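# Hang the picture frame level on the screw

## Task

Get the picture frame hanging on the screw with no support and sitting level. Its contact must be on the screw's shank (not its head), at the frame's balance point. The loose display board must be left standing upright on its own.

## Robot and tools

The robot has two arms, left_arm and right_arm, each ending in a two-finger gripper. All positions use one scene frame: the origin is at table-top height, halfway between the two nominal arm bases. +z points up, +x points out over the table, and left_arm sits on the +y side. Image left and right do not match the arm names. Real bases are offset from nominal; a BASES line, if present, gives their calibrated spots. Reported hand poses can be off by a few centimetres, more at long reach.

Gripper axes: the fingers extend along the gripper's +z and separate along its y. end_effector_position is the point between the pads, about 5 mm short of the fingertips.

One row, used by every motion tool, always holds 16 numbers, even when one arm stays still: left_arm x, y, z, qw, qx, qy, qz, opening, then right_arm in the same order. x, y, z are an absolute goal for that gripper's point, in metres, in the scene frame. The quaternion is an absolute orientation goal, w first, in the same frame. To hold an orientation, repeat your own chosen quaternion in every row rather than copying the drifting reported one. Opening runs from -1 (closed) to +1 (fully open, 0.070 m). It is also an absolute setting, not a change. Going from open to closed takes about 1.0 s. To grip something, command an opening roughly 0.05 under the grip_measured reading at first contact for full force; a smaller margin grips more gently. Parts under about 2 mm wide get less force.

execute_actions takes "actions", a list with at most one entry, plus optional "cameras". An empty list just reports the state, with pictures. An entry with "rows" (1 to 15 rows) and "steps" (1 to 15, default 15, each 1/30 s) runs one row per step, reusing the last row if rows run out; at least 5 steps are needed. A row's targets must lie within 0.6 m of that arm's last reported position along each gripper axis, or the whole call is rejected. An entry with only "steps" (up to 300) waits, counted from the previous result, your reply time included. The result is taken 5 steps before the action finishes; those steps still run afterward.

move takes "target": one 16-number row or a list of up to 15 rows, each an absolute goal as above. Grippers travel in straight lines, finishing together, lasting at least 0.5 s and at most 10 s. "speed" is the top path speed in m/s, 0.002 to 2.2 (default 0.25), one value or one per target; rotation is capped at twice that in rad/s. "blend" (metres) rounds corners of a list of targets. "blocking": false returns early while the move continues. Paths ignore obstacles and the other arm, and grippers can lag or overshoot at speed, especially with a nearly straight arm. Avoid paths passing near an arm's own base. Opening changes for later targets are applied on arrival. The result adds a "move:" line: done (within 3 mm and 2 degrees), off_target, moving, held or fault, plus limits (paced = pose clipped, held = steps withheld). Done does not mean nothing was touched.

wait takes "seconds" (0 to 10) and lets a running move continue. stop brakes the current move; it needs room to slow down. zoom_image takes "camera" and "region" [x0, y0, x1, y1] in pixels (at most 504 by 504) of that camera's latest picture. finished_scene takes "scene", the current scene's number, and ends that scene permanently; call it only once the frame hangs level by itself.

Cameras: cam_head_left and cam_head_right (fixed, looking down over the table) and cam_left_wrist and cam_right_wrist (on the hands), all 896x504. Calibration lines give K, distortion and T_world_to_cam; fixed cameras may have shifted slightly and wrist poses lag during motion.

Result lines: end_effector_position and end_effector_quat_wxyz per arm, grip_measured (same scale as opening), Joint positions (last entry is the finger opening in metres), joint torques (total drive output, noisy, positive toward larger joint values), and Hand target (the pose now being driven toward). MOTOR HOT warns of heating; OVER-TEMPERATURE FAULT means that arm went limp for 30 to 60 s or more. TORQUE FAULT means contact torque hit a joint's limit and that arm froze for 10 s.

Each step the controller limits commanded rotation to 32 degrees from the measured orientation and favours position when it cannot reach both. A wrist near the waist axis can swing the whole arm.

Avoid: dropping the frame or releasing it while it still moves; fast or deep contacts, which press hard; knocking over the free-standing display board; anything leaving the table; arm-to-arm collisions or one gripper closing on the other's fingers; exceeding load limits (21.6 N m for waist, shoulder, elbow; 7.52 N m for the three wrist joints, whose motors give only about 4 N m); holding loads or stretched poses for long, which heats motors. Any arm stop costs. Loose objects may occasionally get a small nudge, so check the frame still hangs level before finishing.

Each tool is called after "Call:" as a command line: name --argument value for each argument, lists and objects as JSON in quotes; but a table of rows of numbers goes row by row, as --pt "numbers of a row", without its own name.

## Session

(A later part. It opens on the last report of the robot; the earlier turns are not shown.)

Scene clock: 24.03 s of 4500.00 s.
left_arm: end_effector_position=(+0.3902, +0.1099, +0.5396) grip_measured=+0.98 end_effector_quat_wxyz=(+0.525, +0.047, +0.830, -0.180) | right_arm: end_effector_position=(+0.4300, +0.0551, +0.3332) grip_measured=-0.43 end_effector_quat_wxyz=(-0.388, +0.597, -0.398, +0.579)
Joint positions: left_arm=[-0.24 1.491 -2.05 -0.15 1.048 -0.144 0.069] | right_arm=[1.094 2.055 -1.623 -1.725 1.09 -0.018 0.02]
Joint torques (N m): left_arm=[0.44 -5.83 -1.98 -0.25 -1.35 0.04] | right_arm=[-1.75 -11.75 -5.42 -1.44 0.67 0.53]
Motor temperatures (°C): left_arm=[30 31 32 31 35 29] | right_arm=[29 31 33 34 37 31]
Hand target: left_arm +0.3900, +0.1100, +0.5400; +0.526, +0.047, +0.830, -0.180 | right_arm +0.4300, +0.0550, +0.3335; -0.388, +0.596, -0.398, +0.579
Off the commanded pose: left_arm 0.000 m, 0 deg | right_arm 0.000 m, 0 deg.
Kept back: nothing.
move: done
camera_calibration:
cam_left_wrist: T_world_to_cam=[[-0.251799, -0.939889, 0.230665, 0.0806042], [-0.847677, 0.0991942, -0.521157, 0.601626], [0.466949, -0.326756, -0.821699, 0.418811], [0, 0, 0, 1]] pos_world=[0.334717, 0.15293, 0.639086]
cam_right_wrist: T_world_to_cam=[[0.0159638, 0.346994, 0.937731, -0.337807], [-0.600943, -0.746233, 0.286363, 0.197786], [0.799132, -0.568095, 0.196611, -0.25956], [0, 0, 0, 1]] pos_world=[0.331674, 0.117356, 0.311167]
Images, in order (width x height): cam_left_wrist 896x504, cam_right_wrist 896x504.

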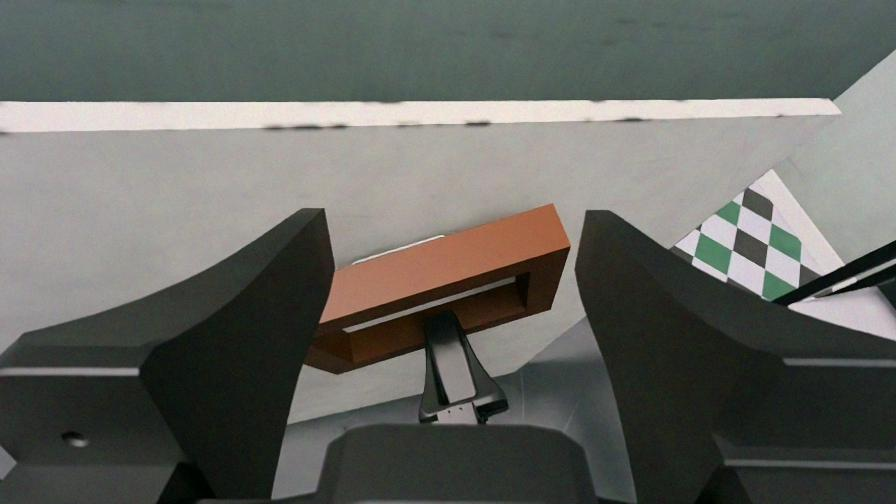

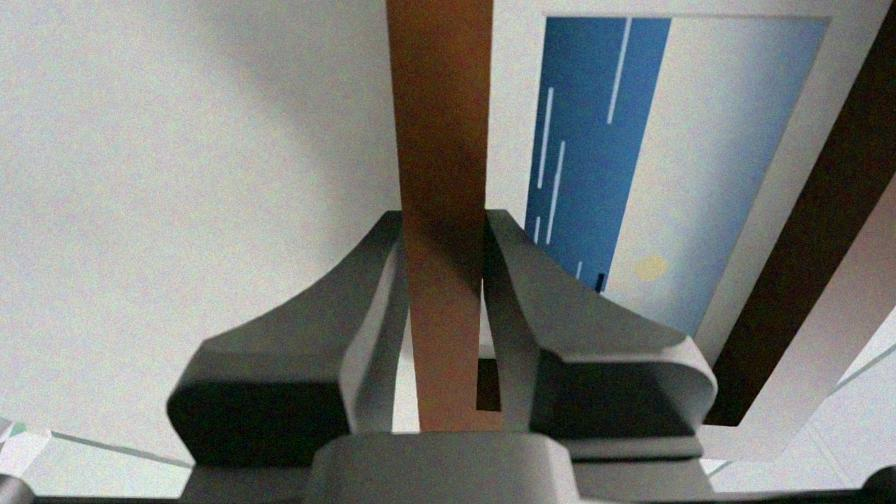

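Call:
move --pt "0.39 0.11 0.54 0.526 0.047 0.83 -0.18 1 0.400 0.055 0.3345 0.388 -0.596 0.398 -0.579 -0.5" --pt "0.39 0.11 0.54 0.526 0.047 0.83 -0.18 1 0.400 0.0776 0.329 0.4964 -0.5093 0.5029 -0.4907 -0.5" --speed '[0.04,0.06]'

Call:
zoom_image --camera "cam_left_wrist" --region '[320, 200, 560, 350]'

Call:
zoom_image --camera "cam_left_wrist" --region '[390, 225, 440, 260]'

Scene clock: 28.77 s of 4500.00 s.
left_arm: end_effector_position=(+0.3902, +0.1099, +0.5396) grip_measured=+0.98 end_effector_quat_wxyz=(+0.525, +0.047, +0.830, -0.180) | right_arm: end_effector_position=(+0.4000, +0.0777, +0.3290) grip_measured=-0.44 end_effector_quat_wxyz=(+0.497, -0.509, +0.503, -0.490)
Joint positions: left_arm=[-0.24 1.491 -2.05 -0.15 1.048 -0.144 0.069] | right_arm=[1.181 2.078 -1.642 -1.699 1.163 0.371 0.02]
Joint torques (N m): left_arm=[0.3 -5.9 -2 -0.23 -1.34 0.03] | right_arm=[0.61 -9.92 -4.97 -1.4 0.53 0.03]
Motor temperatures (°C): left_arm=[30 31 32 31 35 29] | right_arm=[29 31 33 34 37 31]
Hand target: left_arm +0.3900, +0.1100, +0.5400; +0.526, +0.047, +0.830, -0.180 | right_arm +0.4000, +0.0776, +0.3290; +0.497, -0.509, +0.503, -0.491
Off the commanded pose: left_arm 0.000 m, 0 deg | right_arm 0.000 m, 0 deg.
Kept back: nothing.
move: done
camera_calibration:
cam_left_wrist: T_world_to_cam=[[-0.251799, -0.939889, 0.230665, 0.0806042], [-0.847677, 0.0991942, -0.521157, 0.601626], [0.466949, -0.326756, -0.821699, 0.418811], [0, 0, 0, 1]] pos_world=[0.334717, 0.15293, 0.639086]
cam_right_wrist: T_world_to_cam=[[0.0156967, -0.0388736, 0.999121, -0.331343], [-0.601087, -0.79889, -0.0216397, 0.303348], [0.799029, -0.600219, -0.0359064, -0.14284], [0, 0, 0, 1]] pos_world=[0.301673, 0.143726, 0.332487]

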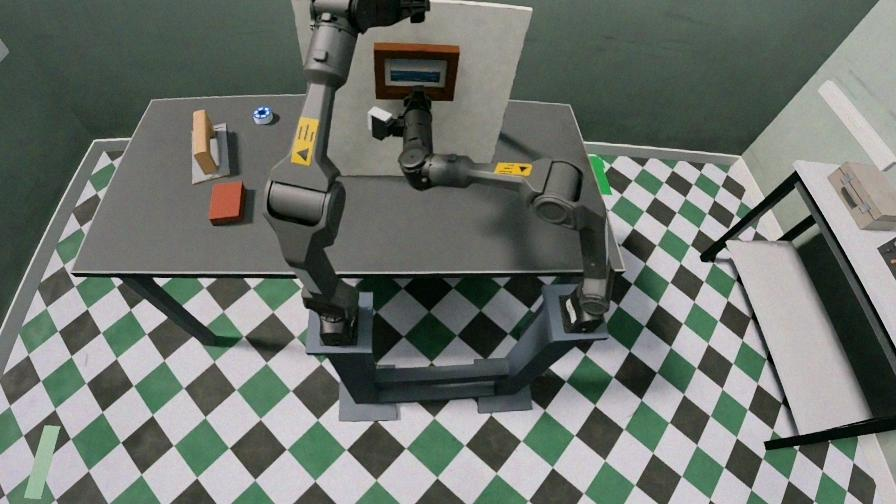

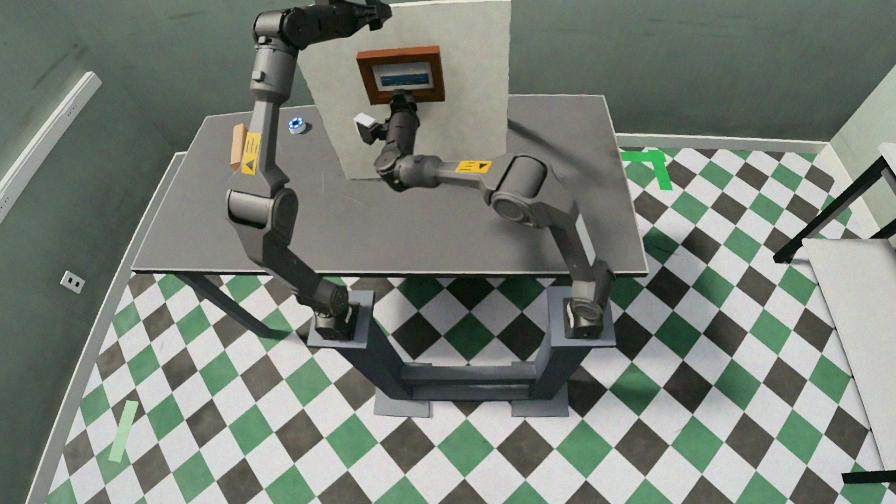

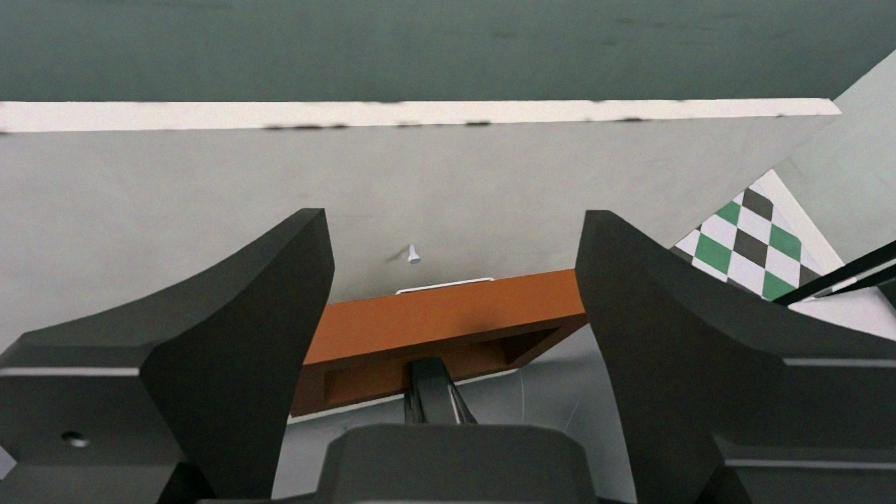

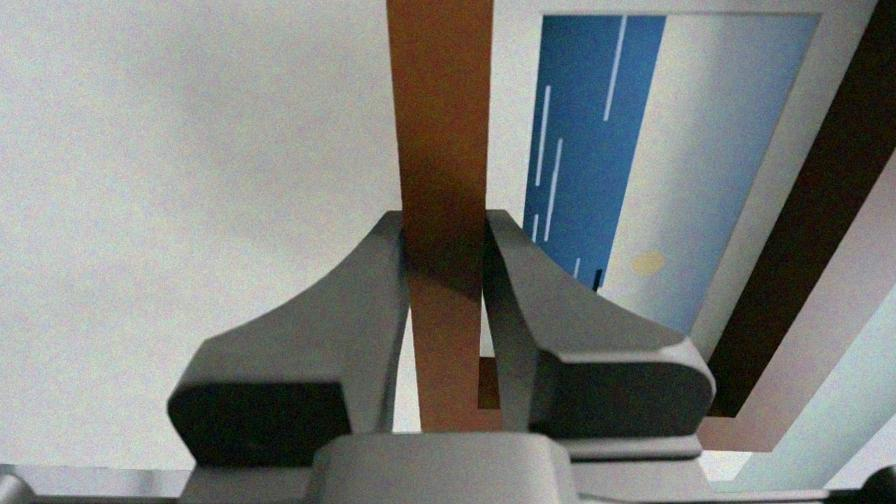

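Scaled by 2.100 from the camera's 896x504 image, which has a finer 1280x720 frame.

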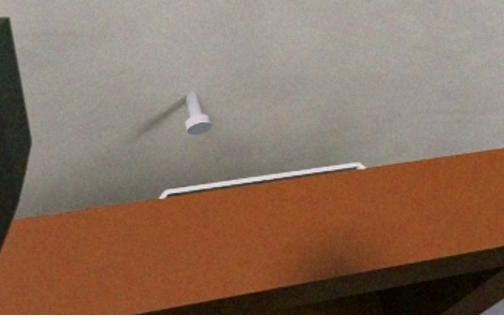

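Scaled by 10.080 from the camera's 896x504 image, which has a finer 1280x720 frame.

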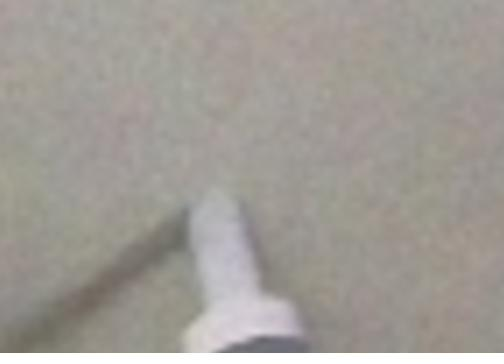

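Call:
move --pt "0.39 0.11 0.54 0.526 0.047 0.83 -0.18 1 0.402 0.0722 0.330 0.4964 -0.5093 0.5029 -0.4907 -0.5" --pt "0.39 0.11 0.54 0.526 0.047 0.83 -0.18 1 0.420 0.0722 0.330 0.4964 -0.5093 0.5029 -0.4907 -0.5" --pt "0.39 0.11 0.54 0.526 0.047 0.83 -0.18 1 0.428 0.0722 0.330 0.4964 -0.5093 0.5029 -0.4907 -0.5" --speed '[0.03,0.04,0.02]' --cameras '["cam_left_wrist"]'

Call:
zoom_image --camera "cam_left_wrist" --region '[385, 220, 505, 270]'

Call:
zoom_image --camera "cam_left_wrist" --region '[390, 225, 440, 260]'

Scene clock: 32.07 s of 4500.00 s.
left_arm: end_effector_position=(+0.3902, +0.1099, +0.5396) grip_measured=+0.98 end_effector_quat_wxyz=(+0.525, +0.047, +0.830, -0.180) | right_arm: end_effector_position=(+0.4279, +0.0723, +0.3300) grip_measured=-0.43 end_effector_quat_wxyz=(+0.497, -0.509, +0.503, -0.491)
Joint positions: left_arm=[-0.24 1.491 -2.05 -0.15 1.048 -0.144 0.069] | right_arm=[1.115 2.104 -1.69 -1.715 1.098 0.355 0.02]
Joint torques (N m): left_arm=[0.49 -5.81 -1.92 -0.24 -1.32 0.01] | right_arm=[-0.93 -10.24 -5.06 -1.48 0.27 0.03]
Motor temperatures (°C): left_arm=[30 31 32 31 35 29] | right_arm=[29 31 33 34 37 31]
Hand target: left_arm +0.3900, +0.1100, +0.5400; +0.526, +0.047, +0.830, -0.180 | right_arm +0.4280, +0.0722, +0.3300; +0.497, -0.509, +0.503, -0.491
Off the commanded pose: left_arm 0.000 m, 0 deg | right_arm 0.000 m, 0 deg.
Kept back: nothing.
move: done
camera_calibration:
cam_left_wrist: T_world_to_cam=[[-0.251799, -0.939889, 0.230665, 0.0806042], [-0.847677, 0.0991942, -0.521157, 0.601626], [0.466949, -0.326756, -0.821699, 0.418811], [0, 0, 0, 1]] pos_world=[0.334717, 0.15293, 0.639086]
Images, in order (width x height): cam_left_wrist 896x504.

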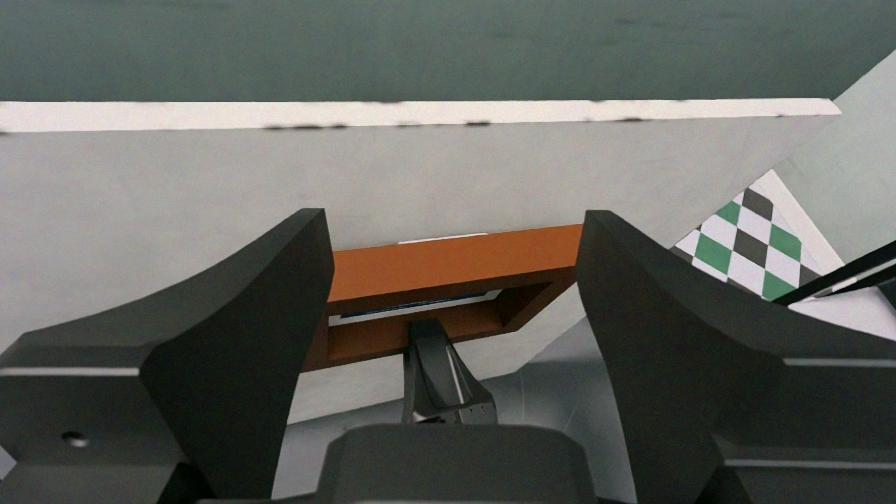

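Scaled by 4.200 from the camera's 896x504 image, which has a finer 1280x720 frame.

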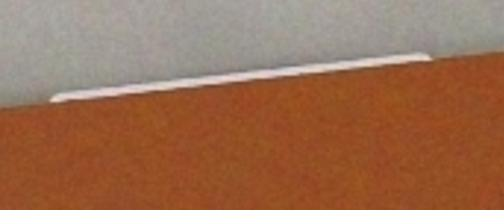

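Scaled by 10.080 from the camera's 896x504 image, which has a finer 1280x720 frame.

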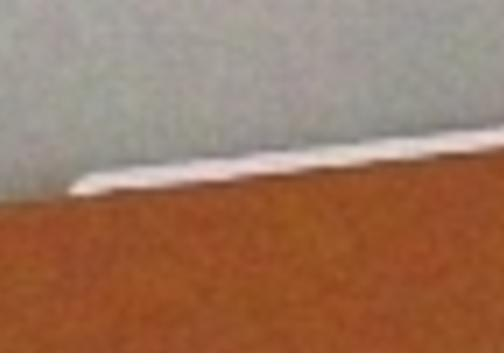

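Call:
move --pt "0.39 0.11 0.54 0.526 0.047 0.83 -0.18 1 0.4275 0.0728 0.330 0.4964 -0.5093 0.5029 -0.4907 -0.5" --pt "0.39 0.11 0.54 0.526 0.047 0.83 -0.18 1 0.4275 0.0728 0.3225 0.4964 -0.5093 0.5029 -0.4907 -0.5" --speed 0.015 --cameras '["cam_left_wrist"]'

Call:
zoom_image --camera "cam_left_wrist" --region '[385, 220, 505, 270]'

Call:
zoom_image --camera "cam_left_wrist" --region '[390, 230, 440, 265]'

Scene clock: 33.33 s of 4500.00 s.
left_arm: end_effector_position=(+0.3902, +0.1099, +0.5396) grip_measured=+0.98 end_effector_quat_wxyz=(+0.525, +0.047, +0.830, -0.180) | right_arm: end_effector_position=(+0.4277, +0.0726, +0.3223) grip_measured=-0.43 end_effector_quat_wxyz=(+0.496, -0.509, +0.503, -0.491)
Joint positions: left_arm=[-0.24 1.491 -2.05 -0.15 1.048 -0.144 0.069] | right_arm=[1.116 2.112 -1.673 -1.726 1.103 0.382 0.02]
Joint torques (N m): left_arm=[0.43 -5.78 -1.9 -0.21 -1.34 0.05] | right_arm=[0.32 -10.17 -4.35 -1.38 0.52 0.22]
Motor temperatures (°C): left_arm=[30 31 32 31 35 29] | right_arm=[29 31 33 34 37 31]
Hand target: left_arm +0.3900, +0.1100, +0.5400; +0.526, +0.047, +0.830, -0.180 | right_arm +0.4275, +0.0728, +0.3225; +0.497, -0.509, +0.503, -0.491
Off the commanded pose: left_arm 0.000 m, 0 deg | right_arm 0.000 m, 0 deg.
Kept back: nothing.
move: done
camera_calibration:
cam_left_wrist: T_world_to_cam=[[-0.251799, -0.939889, 0.230665, 0.0806042], [-0.847677, 0.0991942, -0.521157, 0.601626], [0.466949, -0.326756, -0.821699, 0.418811], [0, 0, 0, 1]] pos_world=[0.334717, 0.15293, 0.639086]
Images, in order (width x height): cam_left_wrist 896x504.

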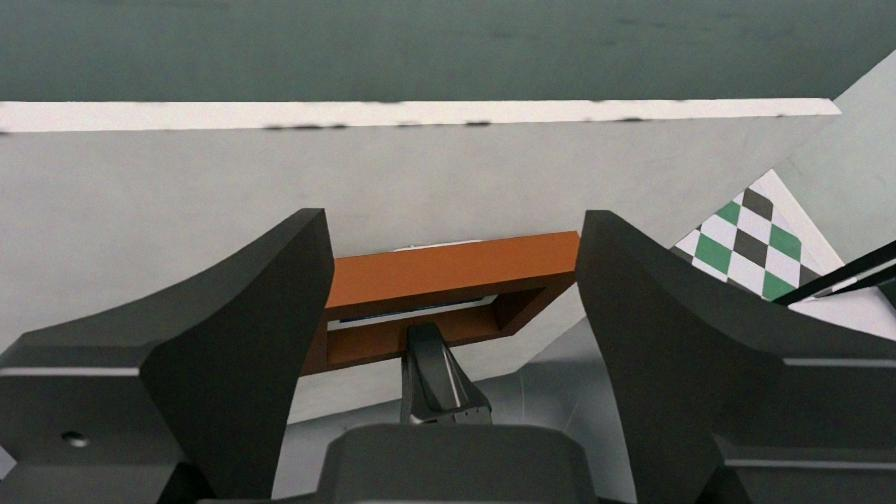

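Scaled by 4.200 from the camera's 896x504 image, which has a finer 1280x720 frame.

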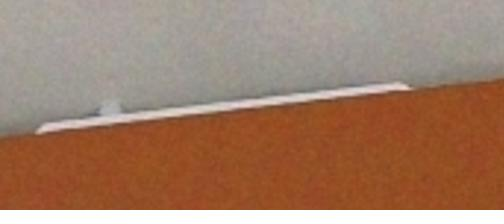

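Scaled by 10.080 from the camera's 896x504 image, which has a finer 1280x720 frame.

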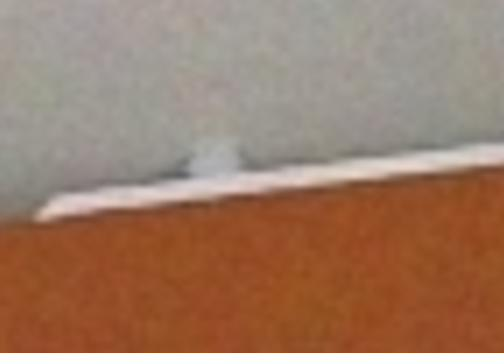

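Call:
move --pt "0.39 0.11 0.54 0.526 0.047 0.83 -0.18 1 0.4275 0.0728 0.3185 0.4964 -0.5093 0.5029 -0.4907 -0.5" --speed 0.012 --cameras '["cam_left_wrist"]'

Call:
zoom_image --camera "cam_left_wrist" --region '[385, 220, 505, 270]'

Call:
zoom_image --camera "cam_left_wrist" --region '[390, 230, 440, 265]'

Scene clock: 34.33 s of 4500.00 s.
left_arm: end_effector_position=(+0.3902, +0.1099, +0.5396) grip_measured=+0.98 end_effector_quat_wxyz=(+0.525, +0.047, +0.830, -0.180) | right_arm: end_effector_position=(+0.4277, +0.0725, +0.3197) grip_measured=-0.43 end_effector_quat_wxyz=(+0.497, -0.508, +0.503, -0.491)
Joint positions: left_arm=[-0.24 1.491 -2.05 -0.15 1.048 -0.144 0.069] | right_arm=[1.116 2.115 -1.665 -1.734 1.106 0.397 0.02]
Joint torques (N m): left_arm=[0.48 -5.94 -1.93 -0.24 -1.31 0.01] | right_arm=[0.41 -7.99 -3.25 -0.9 0.09 0.07]
Motor temperatures (°C): left_arm=[30 31 32 31 35 29] | right_arm=[29 31 33 34 37 31]
Hand target: left_arm +0.3900, +0.1100, +0.5400; +0.526, +0.047, +0.830, -0.180 | right_arm +0.4275, +0.0728, +0.3185; +0.497, -0.509, +0.503, -0.491
Off the commanded pose: left_arm 0.000 m, 0 deg | right_arm 0.001 m, 0 deg.
Kept back: nothing.
move: done
camera_calibration:
cam_left_wrist: T_world_to_cam=[[-0.251799, -0.939889, 0.230665, 0.0806042], [-0.847677, 0.0991942, -0.521157, 0.601626], [0.466949, -0.326756, -0.821699, 0.418811], [0, 0, 0, 1]] pos_world=[0.334717, 0.15293, 0.639086]
Images, in order (width x height): cam_left_wrist 896x504.

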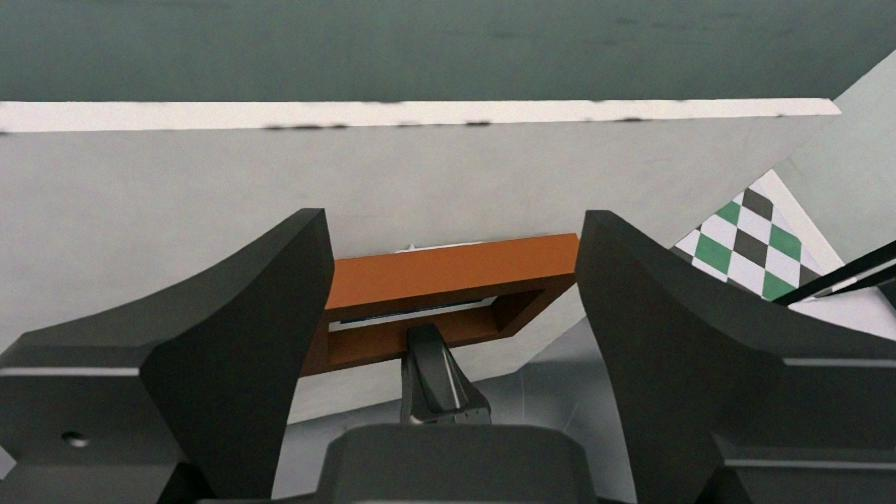

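Scaled by 4.200 from the camera's 896x504 image, which has a finer 1280x720 frame.

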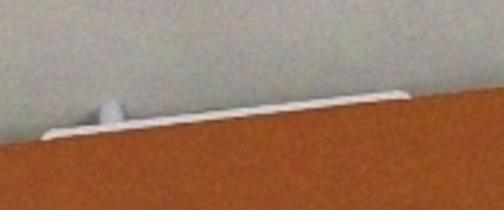

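Scaled by 10.080 from the camera's 896x504 image, which has a finer 1280x720 frame.

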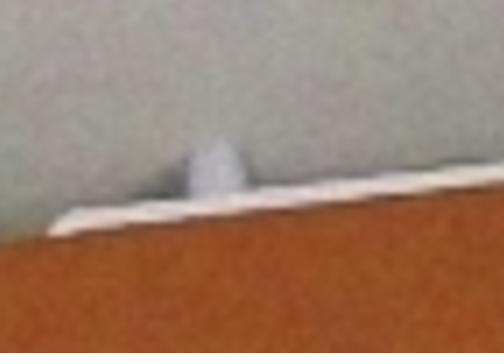

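Call:
move --pt "0.39 0.11 0.54 0.526 0.047 0.83 -0.18 1 0.4275 0.0726 0.3192 0.4964 -0.5093 0.5029 -0.4907 -0.38" --pt "0.39 0.11 0.54 0.526 0.047 0.83 -0.18 1 0.4275 0.0726 0.3192 0.4964 -0.5093 0.5029 -0.4907 -0.25" --speed 0.012 --cameras '["cam_left_wrist","cam_right_wrist"]'

Call:
zoom_image --camera "cam_left_wrist" --region '[385, 220, 505, 270]'

Call:
zoom_image --camera "cam_right_wrist" --region '[370, 150, 530, 300]'

Scene clock: 36.00 s of 4500.00 s.
left_arm: end_effector_position=(+0.3902, +0.1099, +0.5396) grip_measured=+0.98 end_effector_quat_wxyz=(+0.525, +0.047, +0.830, -0.180) | right_arm: end_effector_position=(+0.4276, +0.0725, +0.3184) grip_measured=-0.25 end_effector_quat_wxyz=(+0.496, -0.510, +0.503, -0.491)
Joint positions: left_arm=[-0.24 1.491 -2.05 -0.15 1.048 -0.144 0.069] | right_arm=[1.116 2.116 -1.664 -1.731 1.105 0.395 0.026]
Joint torques (N m): left_arm=[0.52 -5.96 -1.85 -0.19 -1.31 0.02] | right_arm=[-0.46 -10.47 -4.55 -1.08 0.41 0.03]
Motor temperatures (°C): left_arm=[30 31 32 31 35 29] | right_arm=[29 31 33 34 37 31]
Hand target: left_arm +0.3900, +0.1100, +0.5400; +0.526, +0.047, +0.830, -0.180 | right_arm +0.4275, +0.0726, +0.3192; +0.497, -0.509, +0.503, -0.491
Off the commanded pose: left_arm 0.000 m, 0 deg | right_arm 0.001 m, 0 deg.
Kept back: nothing.
move: done
camera_calibration:
cam_left_wrist: T_world_to_cam=[[-0.251799, -0.939889, 0.230665, 0.0806042], [-0.847677, 0.0991942, -0.521157, 0.601626], [0.466949, -0.326756, -0.821699, 0.418811], [0, 0, 0, 1]] pos_world=[0.334717, 0.15293, 0.639086]
cam_right_wrist: T_world_to_cam=[[0.0172714, -0.0378003, 0.999136, -0.322056], [-0.601595, -0.798556, -0.0198123, 0.315165], [0.798615, -0.600733, -0.0365327, -0.167925], [0, 0, 0, 1]] pos_world=[0.329272, 0.138625, 0.321887]
Images, in order (width x height): cam_left_wrist 896x504, cam_right_wrist 896x504.

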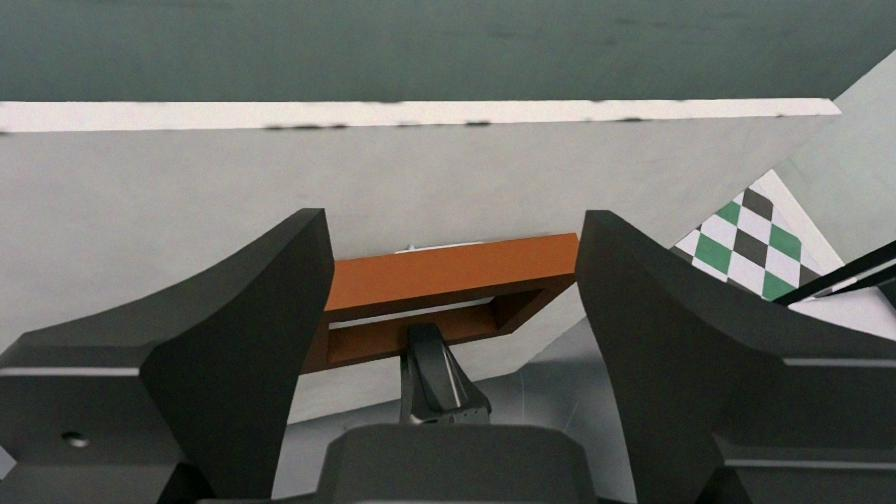

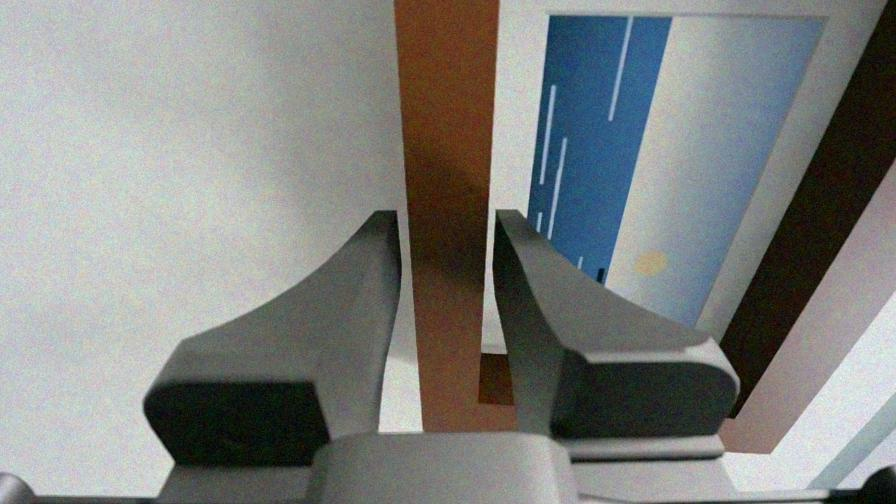

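Scaled by 4.200 from the camera's 896x504 image, which has a finer 1280x720 frame.

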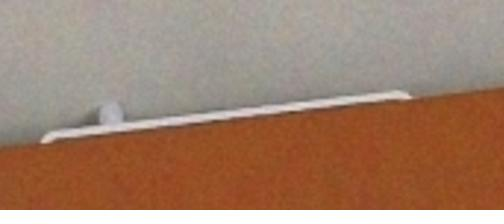

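Scaled by 3.150 from the camera's 896x504 image, which has a finer 1280x720 frame.

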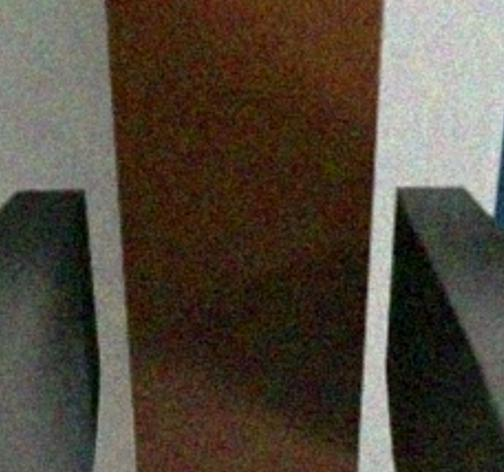

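Call:
move --pt "0.39 0.11 0.54 0.526 0.047 0.83 -0.18 1 0.4275 0.0726 0.3198 0.4964 -0.5093 0.5029 -0.4907 0.3" --pt "0.39 0.11 0.54 0.526 0.047 0.83 -0.18 1 0.31 0.07 0.3200 0.4964 -0.5093 0.5029 -0.4907 0.3" --speed '[0.015,0.08]'

Call:
zoom_image --camera "cam_left_wrist" --region '[385, 220, 505, 270]'

Call:
zoom_image --camera "cam_left_wrist" --region '[390, 230, 440, 265]'

Call:
zoom_image --camera "cam_head_right" --region '[345, 20, 465, 116]'

Call:
zoom_image --camera "cam_head_left" --region '[360, 20, 480, 116]'

Scene clock: 38.83 s of 4500.00 s.
left_arm: end_effector_position=(+0.3902, +0.1099, +0.5396) grip_measured=+0.98 end_effector_quat_wxyz=(+0.525, +0.047, +0.830, -0.180) | right_arm: end_effector_position=(+0.3100, +0.0697, +0.3202) grip_measured=+0.30 end_effector_quat_wxyz=(-0.509, +0.552, -0.488, +0.445)
Joint positions: left_arm=[-0.24 1.491 -2.05 -0.15 1.048 -0.144 0.069] | right_arm=[1.37 1.869 -1.324 -1.651 1.216 0.462 0.045]
Joint torques (N m): left_arm=[0.51 -5.95 -2.04 -0.21 -1.35 0.02] | right_arm=[-0.46 -6.86 -4.17 -1.12 0.22 0.33]
Motor temperatures (°C): left_arm=[30 31 32 31 35 29] | right_arm=[29 31 33 34 37 31]
Hand target: left_arm +0.3900, +0.1100, +0.5400; +0.526, +0.047, +0.830, -0.180 | right_arm +0.3103, +0.0699, +0.3200; -0.509, +0.552, -0.488, +0.445
Off the commanded pose: left_arm 0.000 m, 0 deg | right_arm 0.000 m, 8 deg.
joint read past its limit (right arm) — joint 5 (wrist pitch), upper limit.
joint sent to its limit (right arm) — joint 5 (wrist pitch), upper limit.
Kept back: nothing.
move: off_target (right_arm)
camera_calibration:
cam_left_wrist: T_world_to_cam=[[-0.251799, -0.939889, 0.230665, 0.0806042], [-0.847677, 0.0991942, -0.521157, 0.601626], [0.466949, -0.326756, -0.821699, 0.418811], [0, 0, 0, 1]] pos_world=[0.334717, 0.15293, 0.639086]
cam_right_wrist: T_world_to_cam=[[0.0811598, -0.0347086, 0.996097, -0.341011], [-0.505155, -0.862958, 0.0110895, 0.206883], [0.859204, -0.504083, -0.0875707, -0.0849313], [0, 0, 0, 1]] pos_world=[0.205158, 0.123883, 0.329948]

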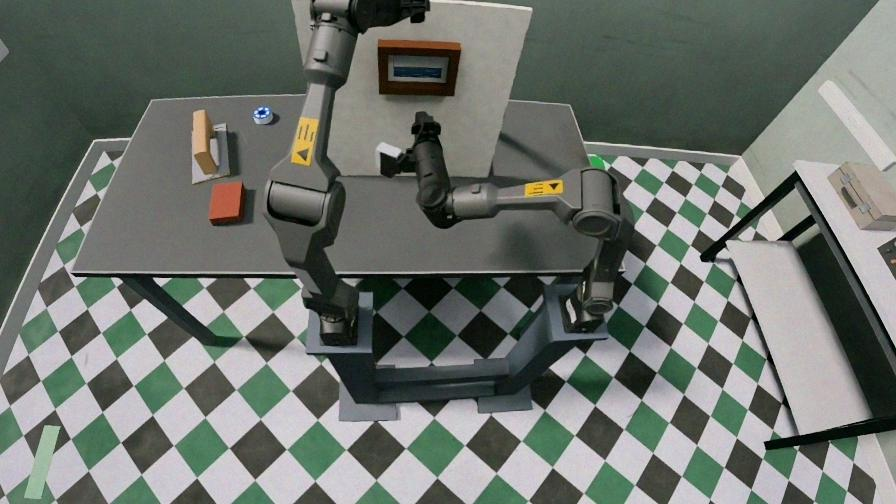

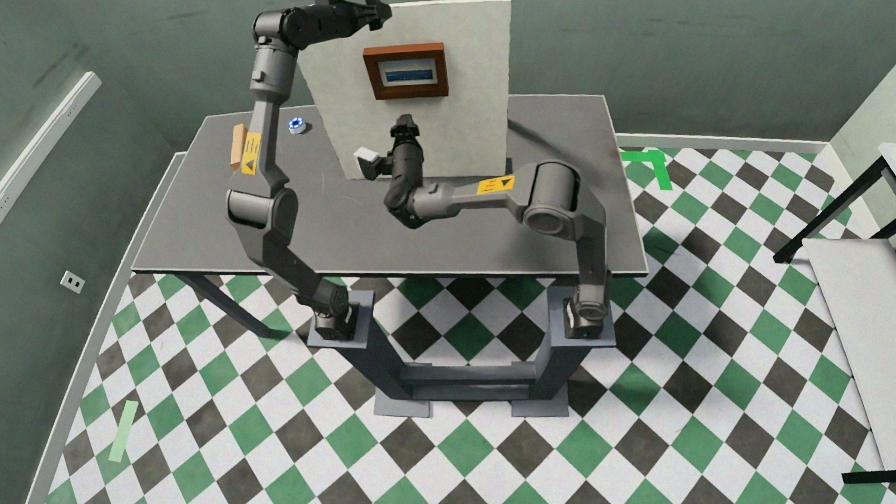

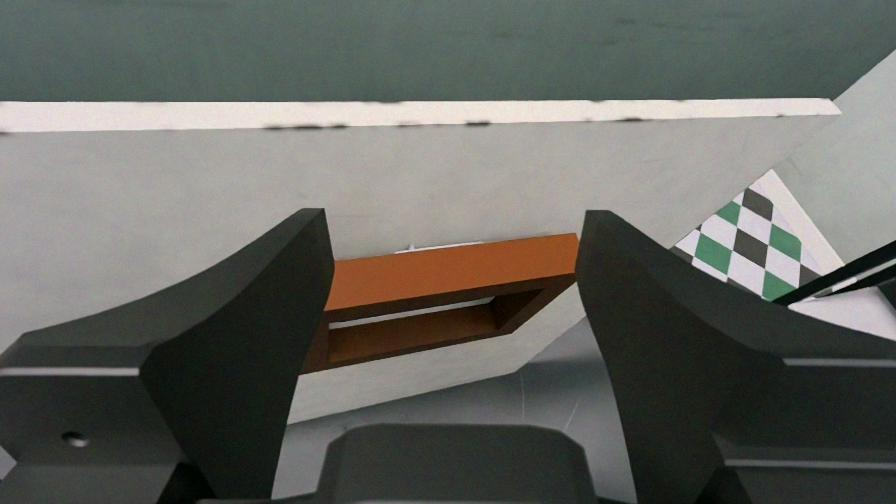

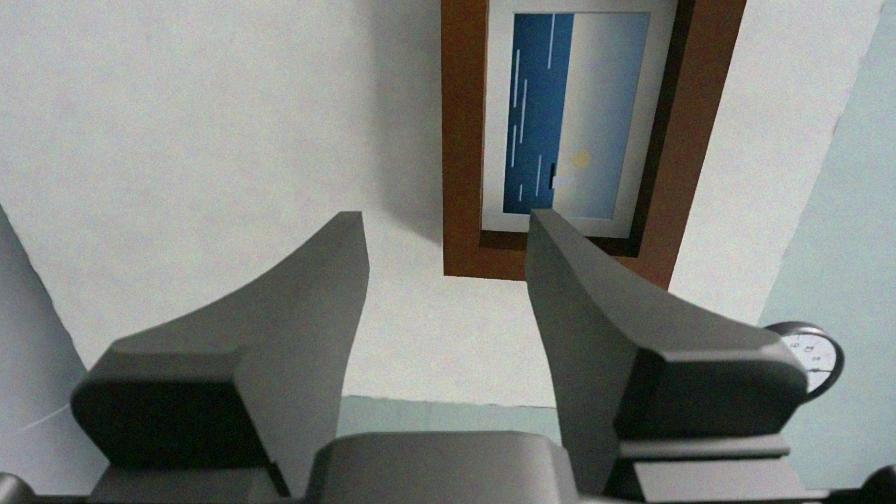

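Scaled by 4.200 from the camera's 896x504 image, which has a finer 1280x720 frame.

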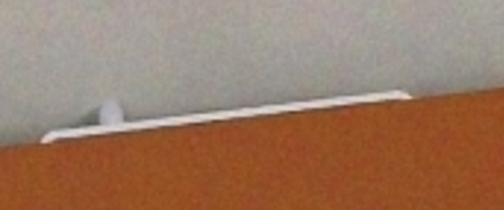

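Scaled by 10.080 from the camera's 896x504 image, which has a finer 1280x720 frame.

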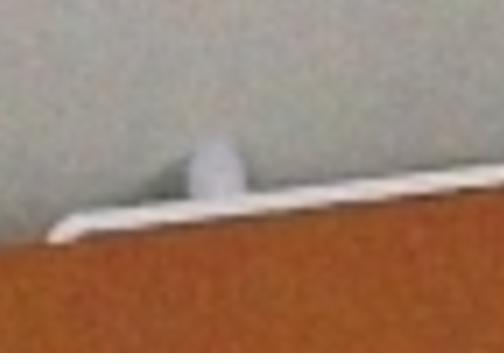

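Scaled by 4.200 from the camera's 896x504 image, which has a finer 1280x720 frame.

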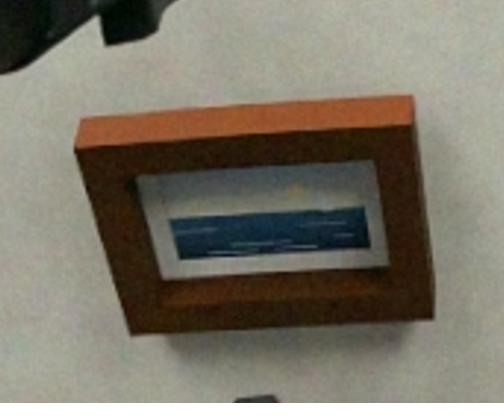

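Scaled by 4.200 from the camera's 896x504 image, which has a finer 1280x720 frame.

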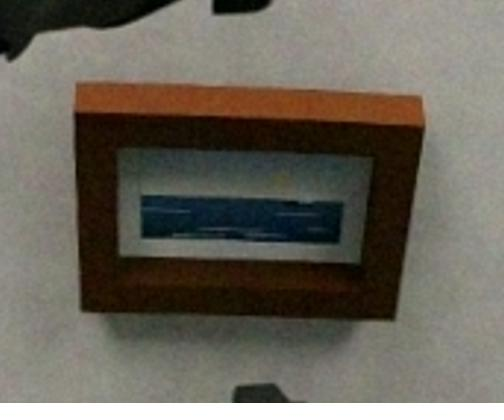

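Call:
zoom_image --camera "cam_right_wrist" --region '[420, 0, 480, 40]'

Call:
zoom_image --camera "cam_right_wrist" --region '[420, 250, 480, 290]'

Call:
zoom_image --camera "cam_right_wrist" --region '[640, 0, 760, 300]'

Call:
zoom_image --camera "cam_left_wrist" --region '[320, 220, 590, 390]'

Scaled by 8.400 from the camera's 896x504 image, which has a finer 1280x720 frame.

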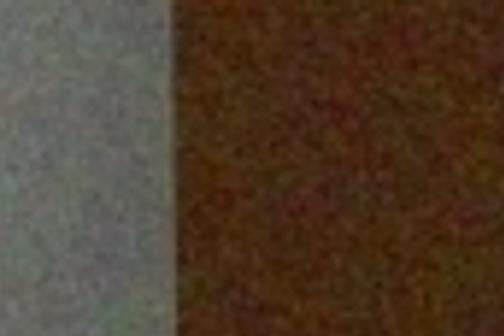

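Scaled by 8.400 from the camera's 896x504 image, which has a finer 1280x720 frame.

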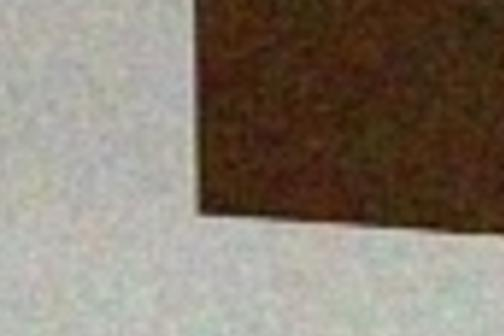

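Scaled by 1.680 from the camera's 896x504 image, which has a finer 1280x720 frame.

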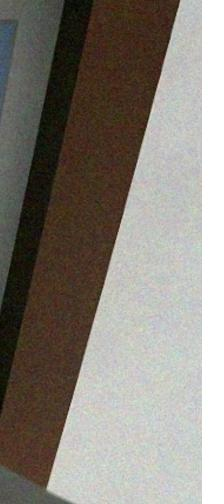

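Scaled by 1.867 from the camera's 896x504 image, which has a finer 1280x720 frame.

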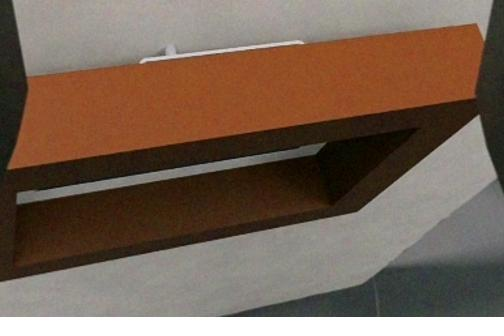

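Call:
zoom_image --camera "cam_head_left" --region '[400, 0, 550, 40]'

Call:
zoom_image --camera "cam_head_right" --region '[270, 0, 390, 40]'

Call:
zoom_image --camera "cam_head_right" --region '[390, 0, 520, 40]'

Call:
zoom_image --camera "cam_left_wrist" --region '[0, 80, 440, 140]'

Call:
zoom_image --camera "cam_left_wrist" --region '[440, 80, 880, 140]'

Scaled by 3.360 from the camera's 896x504 image, which has a finer 1280x720 frame.

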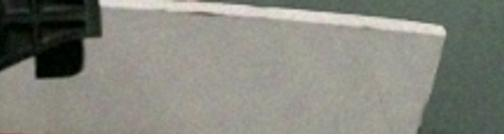

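Scaled by 4.200 from the camera's 896x504 image, which has a finer 1280x720 frame.

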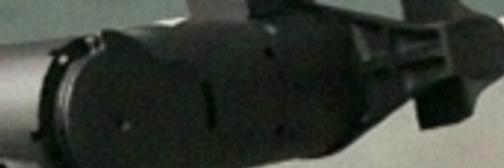

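Scaled by 3.877 from the camera's 896x504 image, which has a finer 1280x720 frame.

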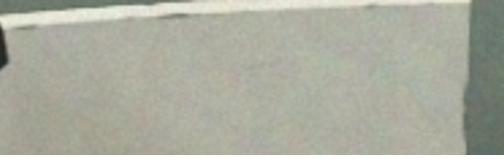

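Scaled by 1.145 from the camera's 896x504 image, which has a finer 1280x720 frame.

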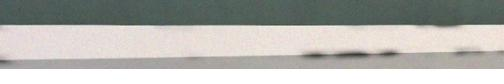

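Scaled by 1.145 from the camera's 896x504 image, which has a finer 1280x720 frame.

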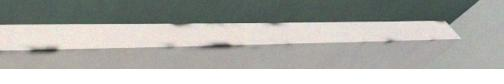

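Call:
move --pt "0.38 0.14 0.56 0.526 0.047 0.83 -0.18 1 0.25 0.07 0.32 -0.509 0.552 -0.488 0.445 0.3" --pt "0.30 0.25 0.5 0.5 0.045 0.80 -0.25 1 0.25 -0.06 0.32 -0.509 0.552 -0.488 0.445 0.3" --speed 0.25 --blend '[0.02, 0]' --cameras '["cam_head_left","cam_head_right"]'

Scene clock: 44.77 s of 4500.00 s.
left_arm: end_effector_position=(+0.3005, +0.2496, +0.4998) grip_measured=+0.98 end_effector_quat_wxyz=(+0.567, -0.009, +0.800, -0.197) | right_arm: end_effector_position=(+0.2506, -0.0604, +0.3200) grip_measured=+0.30 end_effector_quat_wxyz=(-0.516, +0.582, -0.477, +0.409)
Joint positions: left_arm=[0.709 1.093 -1.423 -1.063 1.222 0.638 0.069] | right_arm=[1.474 1.33 -0.723 -1.62 1.215 0.523 0.045]
Joint torques (N m): left_arm=[-0.43 -2.88 -2.52 -0.73 -0.54 -0.15] | right_arm=[0.7 -2.43 -4.29 -0.98 0.31 -0.02]
Motor temperatures (°C): left_arm=[30 31 32 31 35 29] | right_arm=[29 31 33 34 37 31]
Hand target: left_arm +0.3005, +0.2496, +0.4998; +0.567, -0.009, +0.800, -0.197 | right_arm +0.2505, -0.0601, +0.3200; -0.516, +0.582, -0.477, +0.409
Off the commanded pose: left_arm 0.001 m, 11 deg | right_arm 0.001 m, 6 deg.
joint read past its limit (right arm) — joint 5 (wrist pitch), upper limit.
joint sent to its limit (left arm) — joint 5 (wrist pitch), upper limit.
joint sent to its limit (right arm) — joint 5 (wrist pitch), upper limit.
Kept back: nothing.
move: off_target (left_arm, right_arm)
Images, in order (width x height): cam_head_left 896x504, cam_head_right 896x504.

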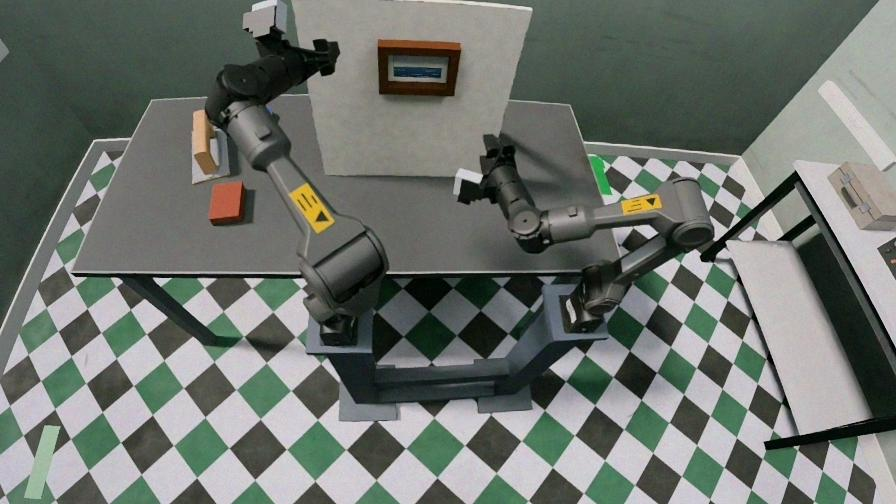

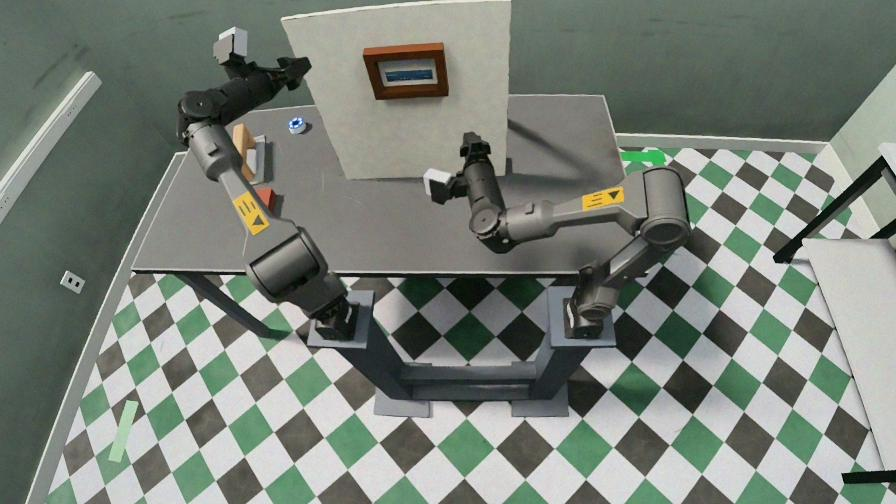

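Call:
zoom_image --camera "cam_head_right" --region '[270, 0, 530, 190]'

Call:
zoom_image --camera "cam_head_left" --region '[280, 0, 540, 190]'

Scaled by 1.938 from the camera's 896x504 image, which has a finer 1280x720 frame.

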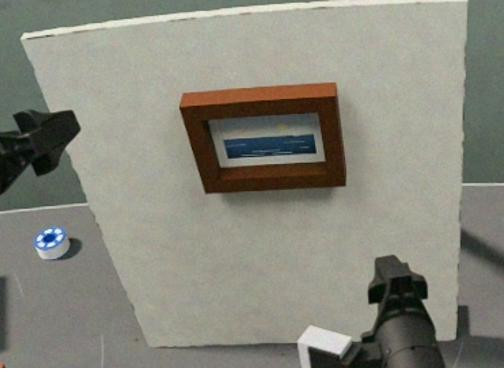

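Scaled by 1.938 from the camera's 896x504 image, which has a finer 1280x720 frame.

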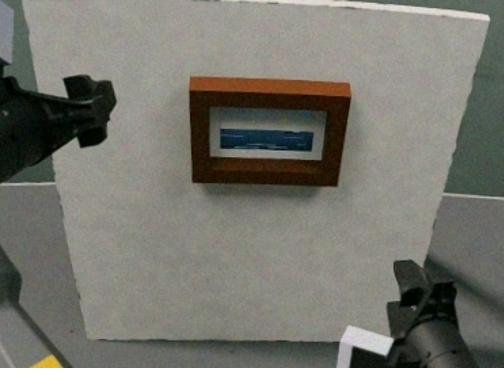

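Call:
finished_scene --scene 2

The scene is finished: the task was done.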